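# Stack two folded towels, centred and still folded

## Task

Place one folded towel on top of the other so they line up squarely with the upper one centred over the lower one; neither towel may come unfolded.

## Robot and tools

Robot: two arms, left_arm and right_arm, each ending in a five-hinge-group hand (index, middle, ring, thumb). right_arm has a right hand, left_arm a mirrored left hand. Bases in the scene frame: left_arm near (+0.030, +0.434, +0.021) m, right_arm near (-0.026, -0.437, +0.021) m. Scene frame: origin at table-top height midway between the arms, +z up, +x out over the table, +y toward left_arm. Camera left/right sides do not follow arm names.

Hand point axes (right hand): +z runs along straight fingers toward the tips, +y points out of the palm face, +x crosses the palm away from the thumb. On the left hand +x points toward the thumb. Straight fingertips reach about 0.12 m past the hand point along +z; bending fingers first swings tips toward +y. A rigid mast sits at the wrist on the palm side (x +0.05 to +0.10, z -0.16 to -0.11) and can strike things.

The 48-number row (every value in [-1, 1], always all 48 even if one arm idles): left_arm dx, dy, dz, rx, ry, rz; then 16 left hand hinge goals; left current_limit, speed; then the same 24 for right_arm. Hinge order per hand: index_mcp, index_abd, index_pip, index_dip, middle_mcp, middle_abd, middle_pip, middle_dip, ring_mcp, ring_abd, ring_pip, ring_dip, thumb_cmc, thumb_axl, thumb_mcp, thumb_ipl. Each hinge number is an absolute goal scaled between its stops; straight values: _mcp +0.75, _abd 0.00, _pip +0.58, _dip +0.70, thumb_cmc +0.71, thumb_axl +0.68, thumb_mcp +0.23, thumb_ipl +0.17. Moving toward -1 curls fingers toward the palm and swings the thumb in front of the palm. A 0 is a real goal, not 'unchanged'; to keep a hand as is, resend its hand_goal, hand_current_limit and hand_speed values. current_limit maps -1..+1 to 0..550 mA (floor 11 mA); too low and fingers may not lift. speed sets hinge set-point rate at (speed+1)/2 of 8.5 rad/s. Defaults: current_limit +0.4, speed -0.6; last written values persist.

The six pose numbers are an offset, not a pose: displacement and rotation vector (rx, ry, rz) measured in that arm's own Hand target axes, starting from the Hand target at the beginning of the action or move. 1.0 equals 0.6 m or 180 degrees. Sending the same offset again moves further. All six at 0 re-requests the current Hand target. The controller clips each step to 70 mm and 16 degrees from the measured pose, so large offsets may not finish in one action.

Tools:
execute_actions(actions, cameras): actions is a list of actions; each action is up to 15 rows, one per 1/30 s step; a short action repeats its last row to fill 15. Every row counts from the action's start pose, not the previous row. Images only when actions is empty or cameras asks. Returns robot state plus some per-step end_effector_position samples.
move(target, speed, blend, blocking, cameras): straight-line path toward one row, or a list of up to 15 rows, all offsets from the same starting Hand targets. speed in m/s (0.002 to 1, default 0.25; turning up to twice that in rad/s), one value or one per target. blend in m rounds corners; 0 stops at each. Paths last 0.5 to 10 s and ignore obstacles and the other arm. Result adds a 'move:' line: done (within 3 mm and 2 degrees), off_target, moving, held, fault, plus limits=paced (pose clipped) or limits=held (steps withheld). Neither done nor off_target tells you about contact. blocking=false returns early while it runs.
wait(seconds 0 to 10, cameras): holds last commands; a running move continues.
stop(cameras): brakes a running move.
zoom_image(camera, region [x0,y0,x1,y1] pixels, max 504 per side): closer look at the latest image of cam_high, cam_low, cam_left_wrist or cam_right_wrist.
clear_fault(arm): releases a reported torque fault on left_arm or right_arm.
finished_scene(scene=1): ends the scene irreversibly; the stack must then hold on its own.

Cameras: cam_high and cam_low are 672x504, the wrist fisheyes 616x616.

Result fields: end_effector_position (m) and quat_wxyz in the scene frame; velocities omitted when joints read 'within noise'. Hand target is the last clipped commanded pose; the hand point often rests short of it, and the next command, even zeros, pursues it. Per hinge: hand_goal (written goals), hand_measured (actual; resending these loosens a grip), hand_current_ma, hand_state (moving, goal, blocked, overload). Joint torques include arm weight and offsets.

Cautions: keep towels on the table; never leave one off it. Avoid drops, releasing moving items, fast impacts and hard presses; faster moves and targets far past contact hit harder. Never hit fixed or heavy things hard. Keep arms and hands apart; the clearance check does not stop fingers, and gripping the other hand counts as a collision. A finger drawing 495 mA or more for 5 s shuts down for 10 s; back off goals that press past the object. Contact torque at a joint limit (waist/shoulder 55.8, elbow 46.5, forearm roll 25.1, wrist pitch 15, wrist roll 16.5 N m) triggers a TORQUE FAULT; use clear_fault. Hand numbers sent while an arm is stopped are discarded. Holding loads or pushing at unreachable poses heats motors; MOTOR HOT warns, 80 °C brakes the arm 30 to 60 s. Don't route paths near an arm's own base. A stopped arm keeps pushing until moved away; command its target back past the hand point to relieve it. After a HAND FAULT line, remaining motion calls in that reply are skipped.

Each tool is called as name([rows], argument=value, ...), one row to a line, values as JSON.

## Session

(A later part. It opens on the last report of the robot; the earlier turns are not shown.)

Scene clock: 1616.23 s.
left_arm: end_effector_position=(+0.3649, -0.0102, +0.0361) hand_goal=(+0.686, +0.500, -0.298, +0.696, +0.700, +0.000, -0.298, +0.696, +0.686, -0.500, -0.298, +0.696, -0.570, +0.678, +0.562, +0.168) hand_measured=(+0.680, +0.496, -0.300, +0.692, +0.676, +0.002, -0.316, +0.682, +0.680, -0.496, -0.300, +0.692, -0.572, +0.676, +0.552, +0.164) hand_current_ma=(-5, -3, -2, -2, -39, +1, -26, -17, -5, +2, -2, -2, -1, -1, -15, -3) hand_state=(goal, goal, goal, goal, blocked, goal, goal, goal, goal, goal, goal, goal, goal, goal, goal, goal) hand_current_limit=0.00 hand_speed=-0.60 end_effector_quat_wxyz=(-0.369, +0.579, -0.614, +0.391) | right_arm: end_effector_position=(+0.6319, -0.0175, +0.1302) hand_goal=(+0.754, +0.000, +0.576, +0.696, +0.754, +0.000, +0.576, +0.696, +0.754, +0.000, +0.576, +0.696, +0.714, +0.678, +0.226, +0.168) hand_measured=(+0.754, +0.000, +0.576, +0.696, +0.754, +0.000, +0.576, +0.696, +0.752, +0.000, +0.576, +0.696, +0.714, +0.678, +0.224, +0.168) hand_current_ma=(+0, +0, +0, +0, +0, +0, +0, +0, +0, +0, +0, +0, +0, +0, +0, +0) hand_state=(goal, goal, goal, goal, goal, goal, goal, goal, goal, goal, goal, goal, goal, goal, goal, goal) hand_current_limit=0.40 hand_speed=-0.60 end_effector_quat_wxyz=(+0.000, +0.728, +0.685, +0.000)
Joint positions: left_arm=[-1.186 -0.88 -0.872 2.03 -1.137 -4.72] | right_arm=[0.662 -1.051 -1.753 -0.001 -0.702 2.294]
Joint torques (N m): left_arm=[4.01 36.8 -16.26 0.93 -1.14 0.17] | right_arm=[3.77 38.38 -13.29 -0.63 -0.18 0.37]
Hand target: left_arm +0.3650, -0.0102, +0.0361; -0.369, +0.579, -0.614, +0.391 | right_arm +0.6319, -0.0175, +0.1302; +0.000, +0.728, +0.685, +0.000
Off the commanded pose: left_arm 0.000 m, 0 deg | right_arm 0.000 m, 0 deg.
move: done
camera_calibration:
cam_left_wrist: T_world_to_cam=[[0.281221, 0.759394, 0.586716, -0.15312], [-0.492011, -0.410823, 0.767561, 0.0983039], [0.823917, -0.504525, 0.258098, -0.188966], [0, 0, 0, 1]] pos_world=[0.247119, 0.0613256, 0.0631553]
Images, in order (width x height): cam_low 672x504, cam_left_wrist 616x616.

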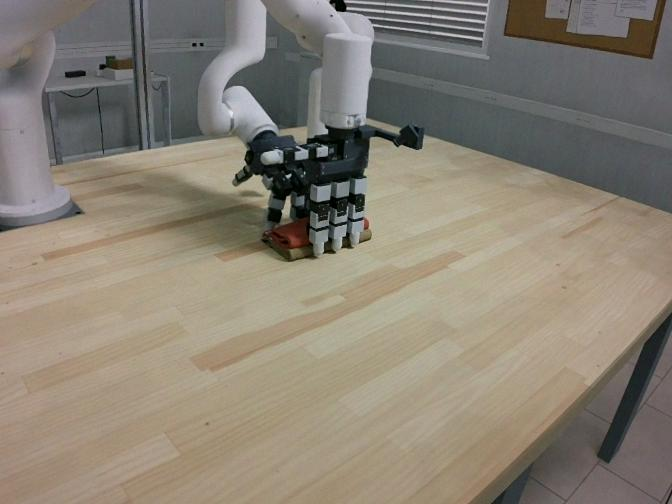

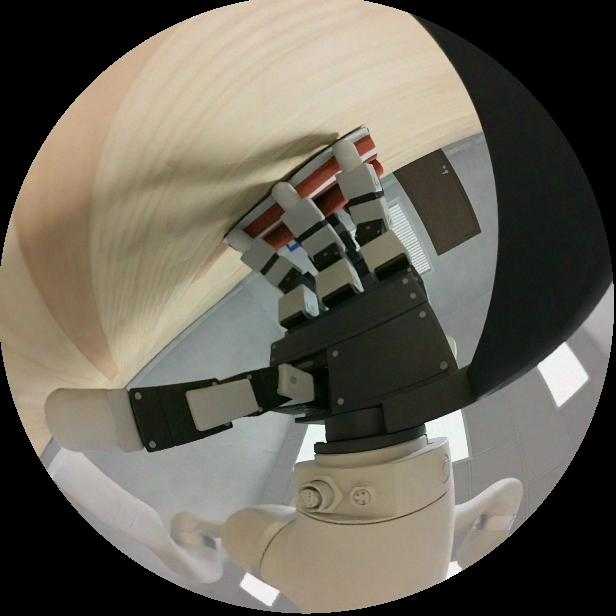

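move([
  [-0.0005,-0.0073,0.015,0,0,0,0.685,0.5,-0.299,0.696,0.70,0,-0.299,0.696,0.685,-0.5,-0.299,0.696,-0.571,0.677,0.562,0.168,0,-0.6,0,0,0,0,0,0,0.754,0,0.576,0.696,0.754,0,0.576,0.696,0.754,0,0.576,0.696,0.714,0.678,0.226,0.168,0.4,-0.6],
], cameras=["cam_low","cam_left_wrist"], speed=[0.04])

zoom_image(camera="cam_low", region=[220, 110, 400, 290])

zoom_image(camera="cam_left_wrist", region=[80, 50, 400, 370])

Scene clock: 1624.40 s.
left_arm: end_effector_position=(+0.3749, -0.0105, +0.0363) hand_goal=(+0.686, +0.500, -0.298, +0.696, +0.700, +0.000, -0.298, +0.696, +0.686, -0.500, -0.298, +0.696, -0.570, +0.678, +0.562, +0.168) hand_measured=(+0.680, +0.496, -0.300, +0.692, +0.676, +0.002, -0.310, +0.688, +0.680, -0.496, -0.300, +0.692, -0.572, +0.676, +0.552, +0.164) hand_current_ma=(-6, -3, -2, -2, -39, +1, -12, -8, -5, +2, -2, -2, -1, -1, -15, -3) hand_state=(goal, goal, goal, goal, blocked, goal, goal, goal, goal, goal, goal, goal, goal, goal, goal, goal) hand_current_limit=0.00 hand_speed=-0.60 end_effector_quat_wxyz=(-0.369, +0.579, -0.614, +0.391) | right_arm: end_effector_position=(+0.6319, -0.0175, +0.1302) hand_goal=(+0.754, +0.000, +0.576, +0.696, +0.754, +0.000, +0.576, +0.696, +0.754, +0.000, +0.576, +0.696, +0.714, +0.678, +0.226, +0.168) hand_measured=(+0.754, +0.000, +0.576, +0.696, +0.754, +0.000, +0.576, +0.696, +0.752, +0.000, +0.576, +0.696, +0.714, +0.678, +0.224, +0.168) hand_current_ma=(+0, +0, +0, +0, +0, +0, +0, +0, +0, +0, +0, +0, +0, +0, +0, +0) hand_state=(goal, goal, goal, goal, goal, goal, goal, goal, goal, goal, goal, goal, goal, goal, goal, goal) hand_current_limit=0.40 hand_speed=-0.60 end_effector_quat_wxyz=(+0.000, +0.728, +0.685, +0.000)
Joint positions: left_arm=[-1.166 -0.883 -0.883 2.046 -1.134 -4.712] | right_arm=[0.662 -1.051 -1.753 -0.001 -0.702 2.294]
Joint torques (N m): left_arm=[2.85 38.59 -15.23 0.62 -1.28 0.22] | right_arm=[2.49 37.22 -13.08 -0.48 -0.18 0.39]
Hand target: left_arm +0.3750, -0.0105, +0.0363; -0.369, +0.579, -0.614, +0.391 | right_arm +0.6319, -0.0175, +0.1302; +0.000, +0.728, +0.685, +0.000
Off the commanded pose: left_arm 0.000 m, 0 deg | right_arm 0.000 m, 0 deg.
move: done
camera_calibration:
cam_left_wrist: T_world_to_cam=[[0.281221, 0.759394, 0.586716, -0.155821], [-0.492011, -0.410823, 0.767561, 0.102947], [0.823917, -0.504525, 0.258098, -0.197408], [0, 0, 0, 1]] pos_world=[0.257119, 0.0610256, 0.0633553]
Images, in order (width x height): cam_low 672x504, cam_left_wrist 616x616.

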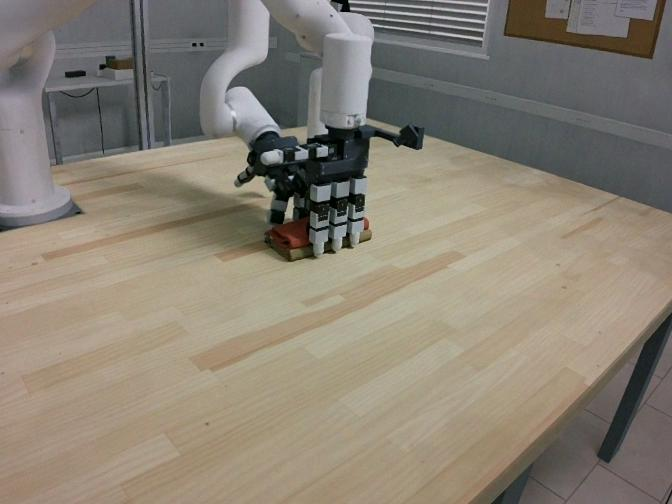

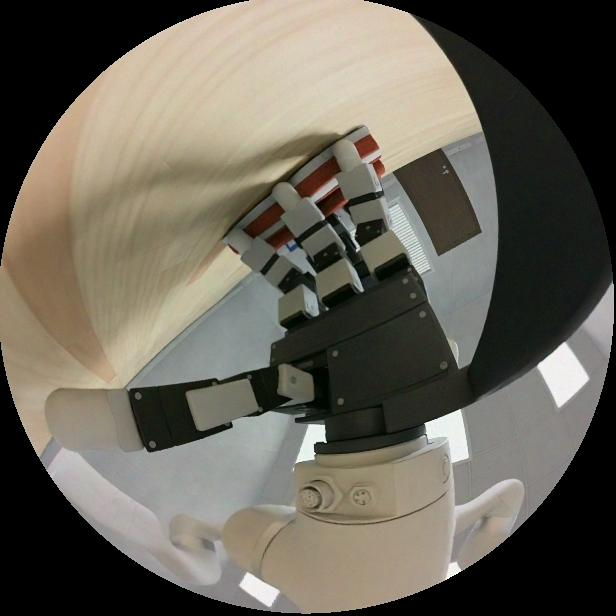

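Scaled by 2.800 from the camera's 672x504 image, which has a finer 960x720 frame.

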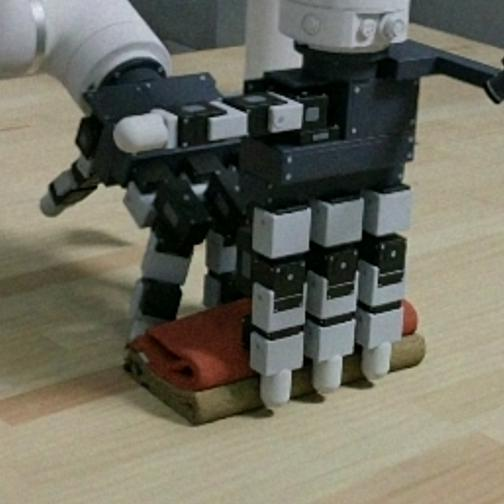

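Scaled by 1.575 from the camera's 616x616 image, which has a finer 880x880 frame.

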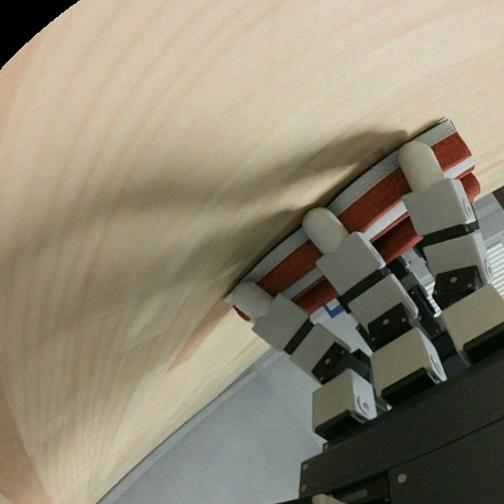

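move([
  [0.003,0.022,-0.045,0,0,0,0.685,0.5,-0.299,0.696,0.70,0,-0.299,0.696,0.685,-0.5,-0.299,0.696,-0.571,0.677,0.562,0.168,0,-0.6,0,0,0,0,0,0,0.754,0,0.576,0.696,0.754,0,0.576,0.696,0.754,0,0.576,0.696,0.714,0.678,0.226,0.168,0.4,-0.6],
  [0.003,-0.09,-0.11,0,0,0,0.685,0.5,-0.299,0.696,0.70,0,-0.299,0.696,0.685,-0.5,-0.299,0.696,-0.571,0.677,0.562,0.168,0,-0.6,0,0,0,0,0,0,0.754,0,0.576,0.696,0.754,0,0.576,0.696,0.754,0,0.576,0.696,0.714,0.678,0.226,0.168,0.4,-0.6],
  [-0.42,-0.25,-0.08,0,0,0,0.685,0.5,-0.299,0.696,0.70,0,-0.299,0.696,0.685,-0.5,-0.299,0.696,-0.571,0.677,0.562,0.168,0,-0.6,0,0,0,0,0,0,0.754,0,0.576,0.696,0.754,0,0.576,0.696,0.754,0,0.576,0.696,0.714,0.678,0.226,0.168,0.4,-0.6],
], cameras=["all"], speed=[0.08, 0.12, 0.25], blend=[0.008,0.025,0])

zoom_image(camera="cam_high", region=[280, 190, 400, 290])

zoom_image(camera="cam_low", region=[240, 190, 390, 280])

zoom_image(camera="cam_left_wrist", region=[60, 120, 260, 320])

Scene clock: 1639.80 s.
left_arm: end_effector_position=(+0.4095, +0.2399, +0.1925) hand_goal=(+0.686, +0.500, -0.298, +0.696, +0.700, +0.000, -0.298, +0.696, +0.686, -0.500, -0.298, +0.696, -0.570, +0.678, +0.562, +0.168) hand_measured=(+0.680, +0.496, -0.300, +0.692, +0.684, +0.002, -0.302, +0.692, +0.680, -0.496, -0.300, +0.692, -0.572, +0.676, +0.552, +0.164) hand_current_ma=(-6, -3, -2, -2, -20, +1, -2, -2, -5, +2, -2, -2, -1, -1, -15, -3) hand_state=(goal, goal, goal, goal, goal, goal, goal, goal, goal, goal, goal, goal, goal, goal, goal, goal) hand_current_limit=0.00 hand_speed=-0.60 end_effector_quat_wxyz=(-0.369, +0.579, -0.614, +0.390) | right_arm: end_effector_position=(+0.6319, -0.0175, +0.1302) hand_goal=(+0.754, +0.000, +0.576, +0.696, +0.754, +0.000, +0.576, +0.696, +0.754, +0.000, +0.576, +0.696, +0.714, +0.678, +0.226, +0.168) hand_measured=(+0.754, +0.000, +0.576, +0.696, +0.754, +0.000, +0.576, +0.696, +0.752, +0.000, +0.576, +0.696, +0.714, +0.678, +0.224, +0.168) hand_current_ma=(+0, +0, +0, +0, +0, +0, +0, +0, +0, +0, +0, +0, +0, +0, +0, +0) hand_state=(goal, goal, goal, goal, goal, goal, goal, goal, goal, goal, goal, goal, goal, goal, goal, goal) hand_current_limit=0.40 hand_speed=-0.60 end_effector_quat_wxyz=(+0.000, +0.728, +0.685, +0.000)
Joint positions: left_arm=[-0.653 -0.187 -0.305 2.524 -1.036 -4.637] | right_arm=[0.662 -1.051 -1.753 -0.001 -0.702 2.294]
Joint torques (N m): left_arm=[3.95 24.91 -15.13 0.51 -1.07 -0.33] | right_arm=[2.45 37.38 -13.36 -0.28 -0.22 0.31]
Hand target: left_arm +0.4095, +0.2399, +0.1925; -0.369, +0.579, -0.614, +0.391 | right_arm +0.6319, -0.0175, +0.1302; +0.000, +0.728, +0.685, +0.000
Off the commanded pose: left_arm 0.000 m, 0 deg | right_arm 0.000 m, 0 deg.
move: done
camera_calibration:
cam_left_wrist: T_world_to_cam=[[0.281156, 0.759338, 0.586819, -0.447364], [-0.492049, -0.410925, 0.767482, 0.103058], [0.823917, -0.504526, 0.258098, -0.139979], [0, 0, 0, 1]] pos_world=[0.29182, 0.311426, 0.219555]
cam_right_wrist: T_world_to_cam=[[0.532899, -0.845859, 0.02326, -0.317138], [-0.607952, -0.363606, 0.705823, 0.239787], [-0.588569, -0.390273, -0.708007, 0.583593], [0, 0, 0, 1]] pos_world=[0.658266, 0.0466942, 0.251317]

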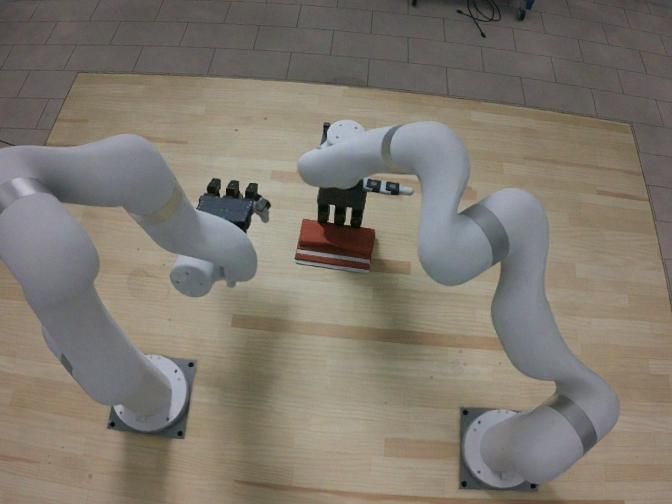

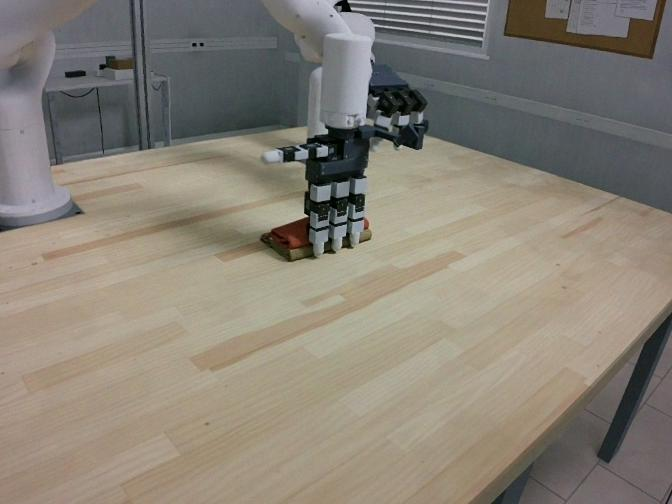

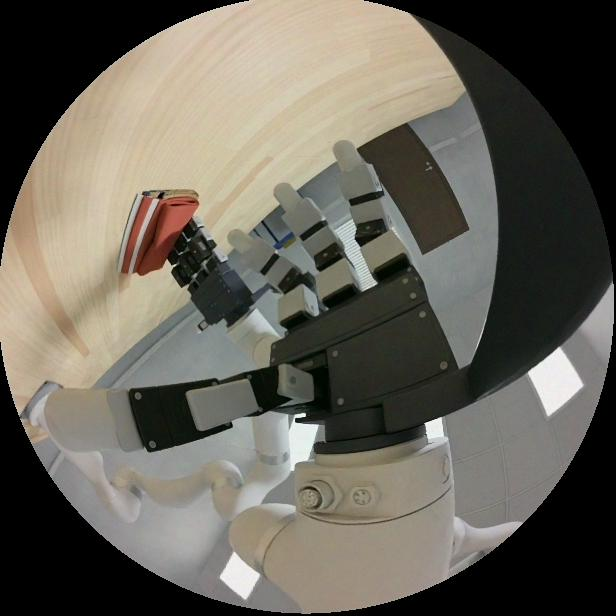

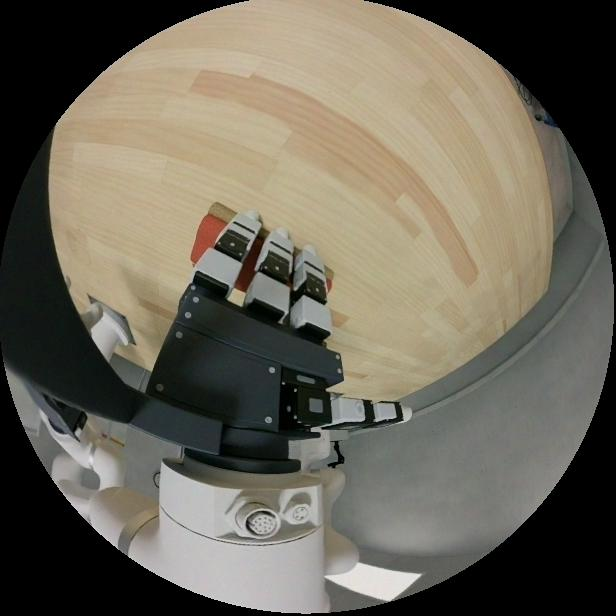

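Scaled by 4.200 from the camera's 672x504 image, which has a finer 960x720 frame.

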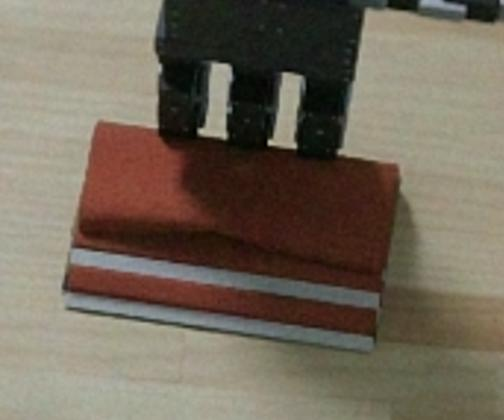

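Scaled by 3.360 from the camera's 672x504 image, which has a finer 960x720 frame.

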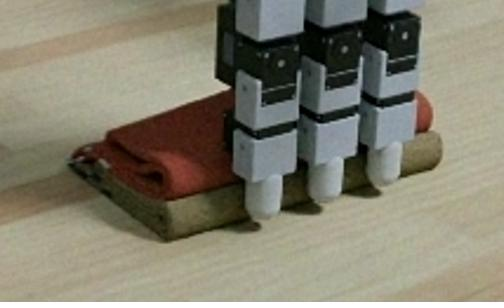

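Scaled by 2.520 from the camera's 616x616 image, which has a finer 880x880 frame.

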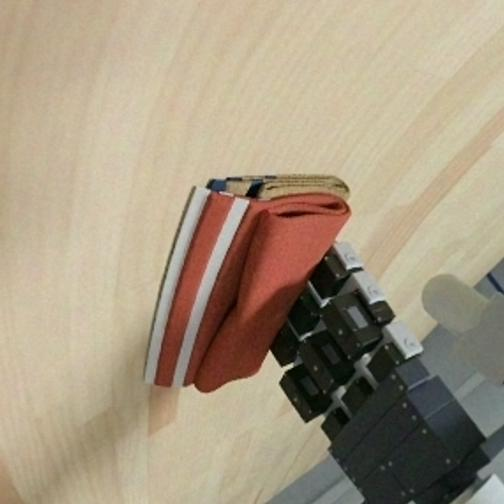

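move([
  [0,0,0,0,0,0,0.685,0.5,-0.299,0.696,0.70,0,-0.299,0.696,0.685,-0.5,-0.299,0.696,-0.571,0.677,0.562,0.168,0,-0.6,0.004,0.0665,0,0,0,0,0.754,0,0.576,0.696,0.754,0,0.576,0.696,0.754,0,0.576,0.696,0.714,0.678,0.226,0.168,0.4,-0.6],
  [0,0,0,0,0,0,0.685,0.5,-0.299,0.696,0.70,0,-0.299,0.696,0.685,-0.5,-0.299,0.696,-0.571,0.677,0.562,0.168,0,-0.6,0.01,0.2,-0.25,0,0,0,0.754,0,0.576,0.696,0.754,0,0.576,0.696,0.754,0,0.576,0.696,0.714,0.678,0.226,0.168,0.4,-0.6],
], cameras=["all"], speed=[0.08, 0.2], blend=[0.01,0])

zoom_image(camera="cam_high", region=[280, 190, 400, 290])

zoom_image(camera="cam_low", region=[240, 190, 390, 280])

zoom_image(camera="cam_left_wrist", region=[100, 160, 220, 280])

Scene clock: 1663.90 s.
left_arm: end_effector_position=(+0.4095, +0.2399, +0.1925) hand_goal=(+0.686, +0.500, -0.298, +0.696, +0.700, +0.000, -0.298, +0.696, +0.686, -0.500, -0.298, +0.696, -0.570, +0.678, +0.562, +0.168) hand_measured=(+0.680, +0.496, -0.300, +0.692, +0.684, +0.002, -0.302, +0.692, +0.680, -0.496, -0.300, +0.692, -0.572, +0.676, +0.552, +0.164) hand_current_ma=(-6, -3, -2, -2, -20, +1, -2, -2, -5, +2, -2, -2, -1, -1, -15, -3) hand_state=(goal, goal, goal, goal, goal, goal, goal, goal, goal, goal, goal, goal, goal, goal, goal, goal) hand_current_limit=0.00 hand_speed=-0.60 end_effector_quat_wxyz=(-0.369, +0.579, -0.614, +0.391) | right_arm: end_effector_position=(+0.7519, -0.0188, +0.2803) hand_goal=(+0.754, +0.000, +0.576, +0.696, +0.754, +0.000, +0.576, +0.696, +0.754, +0.000, +0.576, +0.696, +0.714, +0.678, +0.226, +0.168) hand_measured=(+0.754, +0.000, +0.576, +0.696, +0.754, +0.000, +0.576, +0.696, +0.752, +0.000, +0.576, +0.696, +0.714, +0.678, +0.224, +0.168) hand_current_ma=(+0, +0, +0, +0, +0, +0, +0, +0, +0, +0, +0, +0, +0, +0, +0, +0) hand_state=(goal, goal, goal, goal, goal, goal, goal, goal, goal, goal, goal, goal, goal, goal, goal, goal) hand_current_limit=0.40 hand_speed=-0.60 end_effector_quat_wxyz=(+0.000, +0.728, +0.685, +0.000)
Joint positions: left_arm=[-0.653 -0.187 -0.305 2.524 -1.036 -4.637] | right_arm=[0.571 -1.28 -2.52 0 -1.24 2.202]
Joint torques (N m): left_arm=[2.17 23.5 -15.42 0.75 -1.24 -0.4] | right_arm=[-1.7 39.23 -16.56 2.15 -0.74 0.44]
Hand target: left_arm +0.4095, +0.2399, +0.1925; -0.369, +0.579, -0.614, +0.391 | right_arm +0.7519, -0.0187, +0.2803; +0.000, +0.728, +0.685, +0.000
Off the commanded pose: left_arm 0.000 m, 0 deg | right_arm 0.000 m, 0 deg.
move: done
camera_calibration:
cam_left_wrist: T_world_to_cam=[[0.281221, 0.759394, 0.586716, -0.447377], [-0.492011, -0.410823, 0.767561, 0.102997], [0.823917, -0.504525, 0.258098, -0.13998], [0, 0, 0, 1]] pos_world=[0.291819, 0.311426, 0.219555]
cam_right_wrist: T_world_to_cam=[[0.532892, -0.845863, 0.0232924, -0.385682], [-0.608143, -0.363698, 0.70561, 0.206632], [-0.588378, -0.390179, -0.708217, 0.759847], [0, 0, 0, 1]] pos_world=[0.778266, 0.045394, 0.401318]

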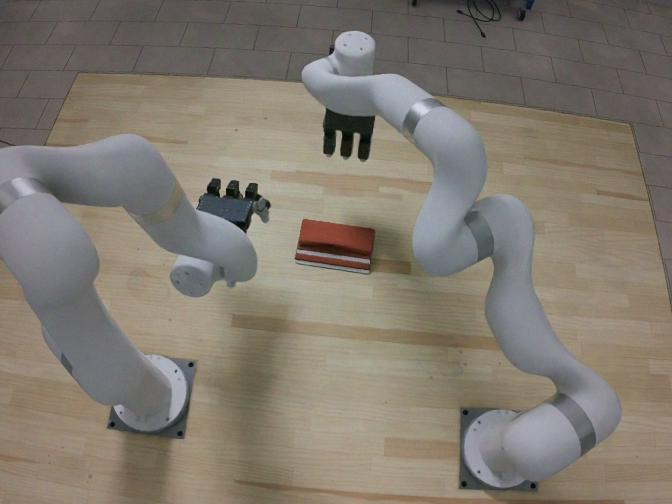

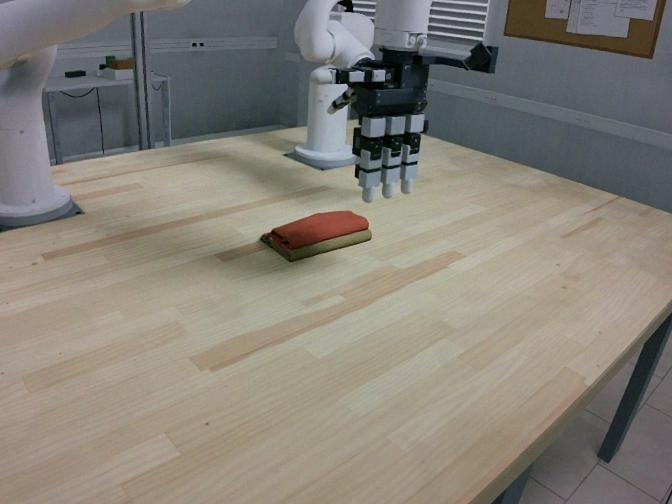

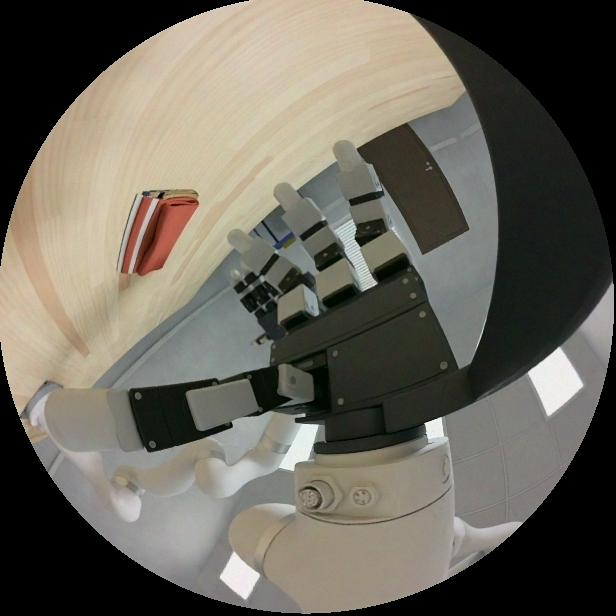

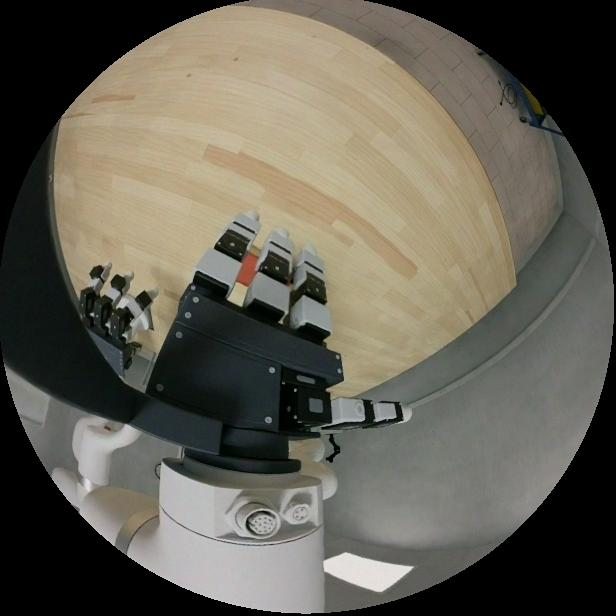

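Scaled by 4.200 from the camera's 672x504 image, which has a finer 960x720 frame.

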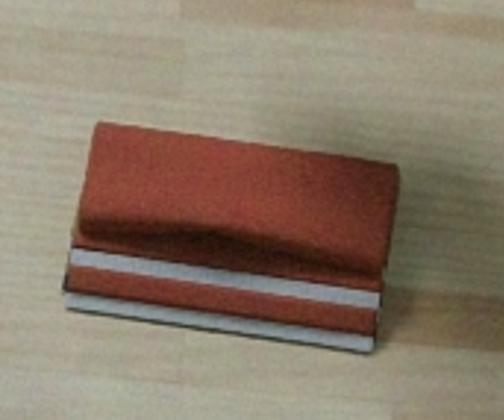

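Scaled by 3.360 from the camera's 672x504 image, which has a finer 960x720 frame.

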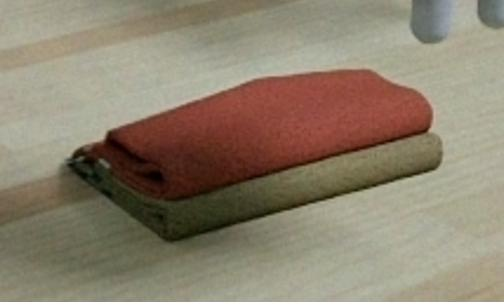

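Scaled by 4.200 from the camera's 616x616 image, which has a finer 880x880 frame.

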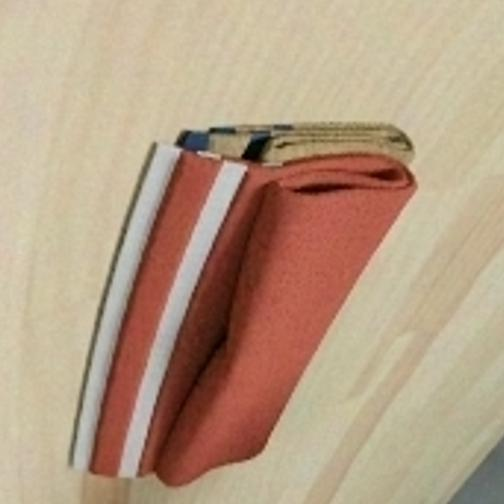

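finished_scene()

The scene is finished: the task was done.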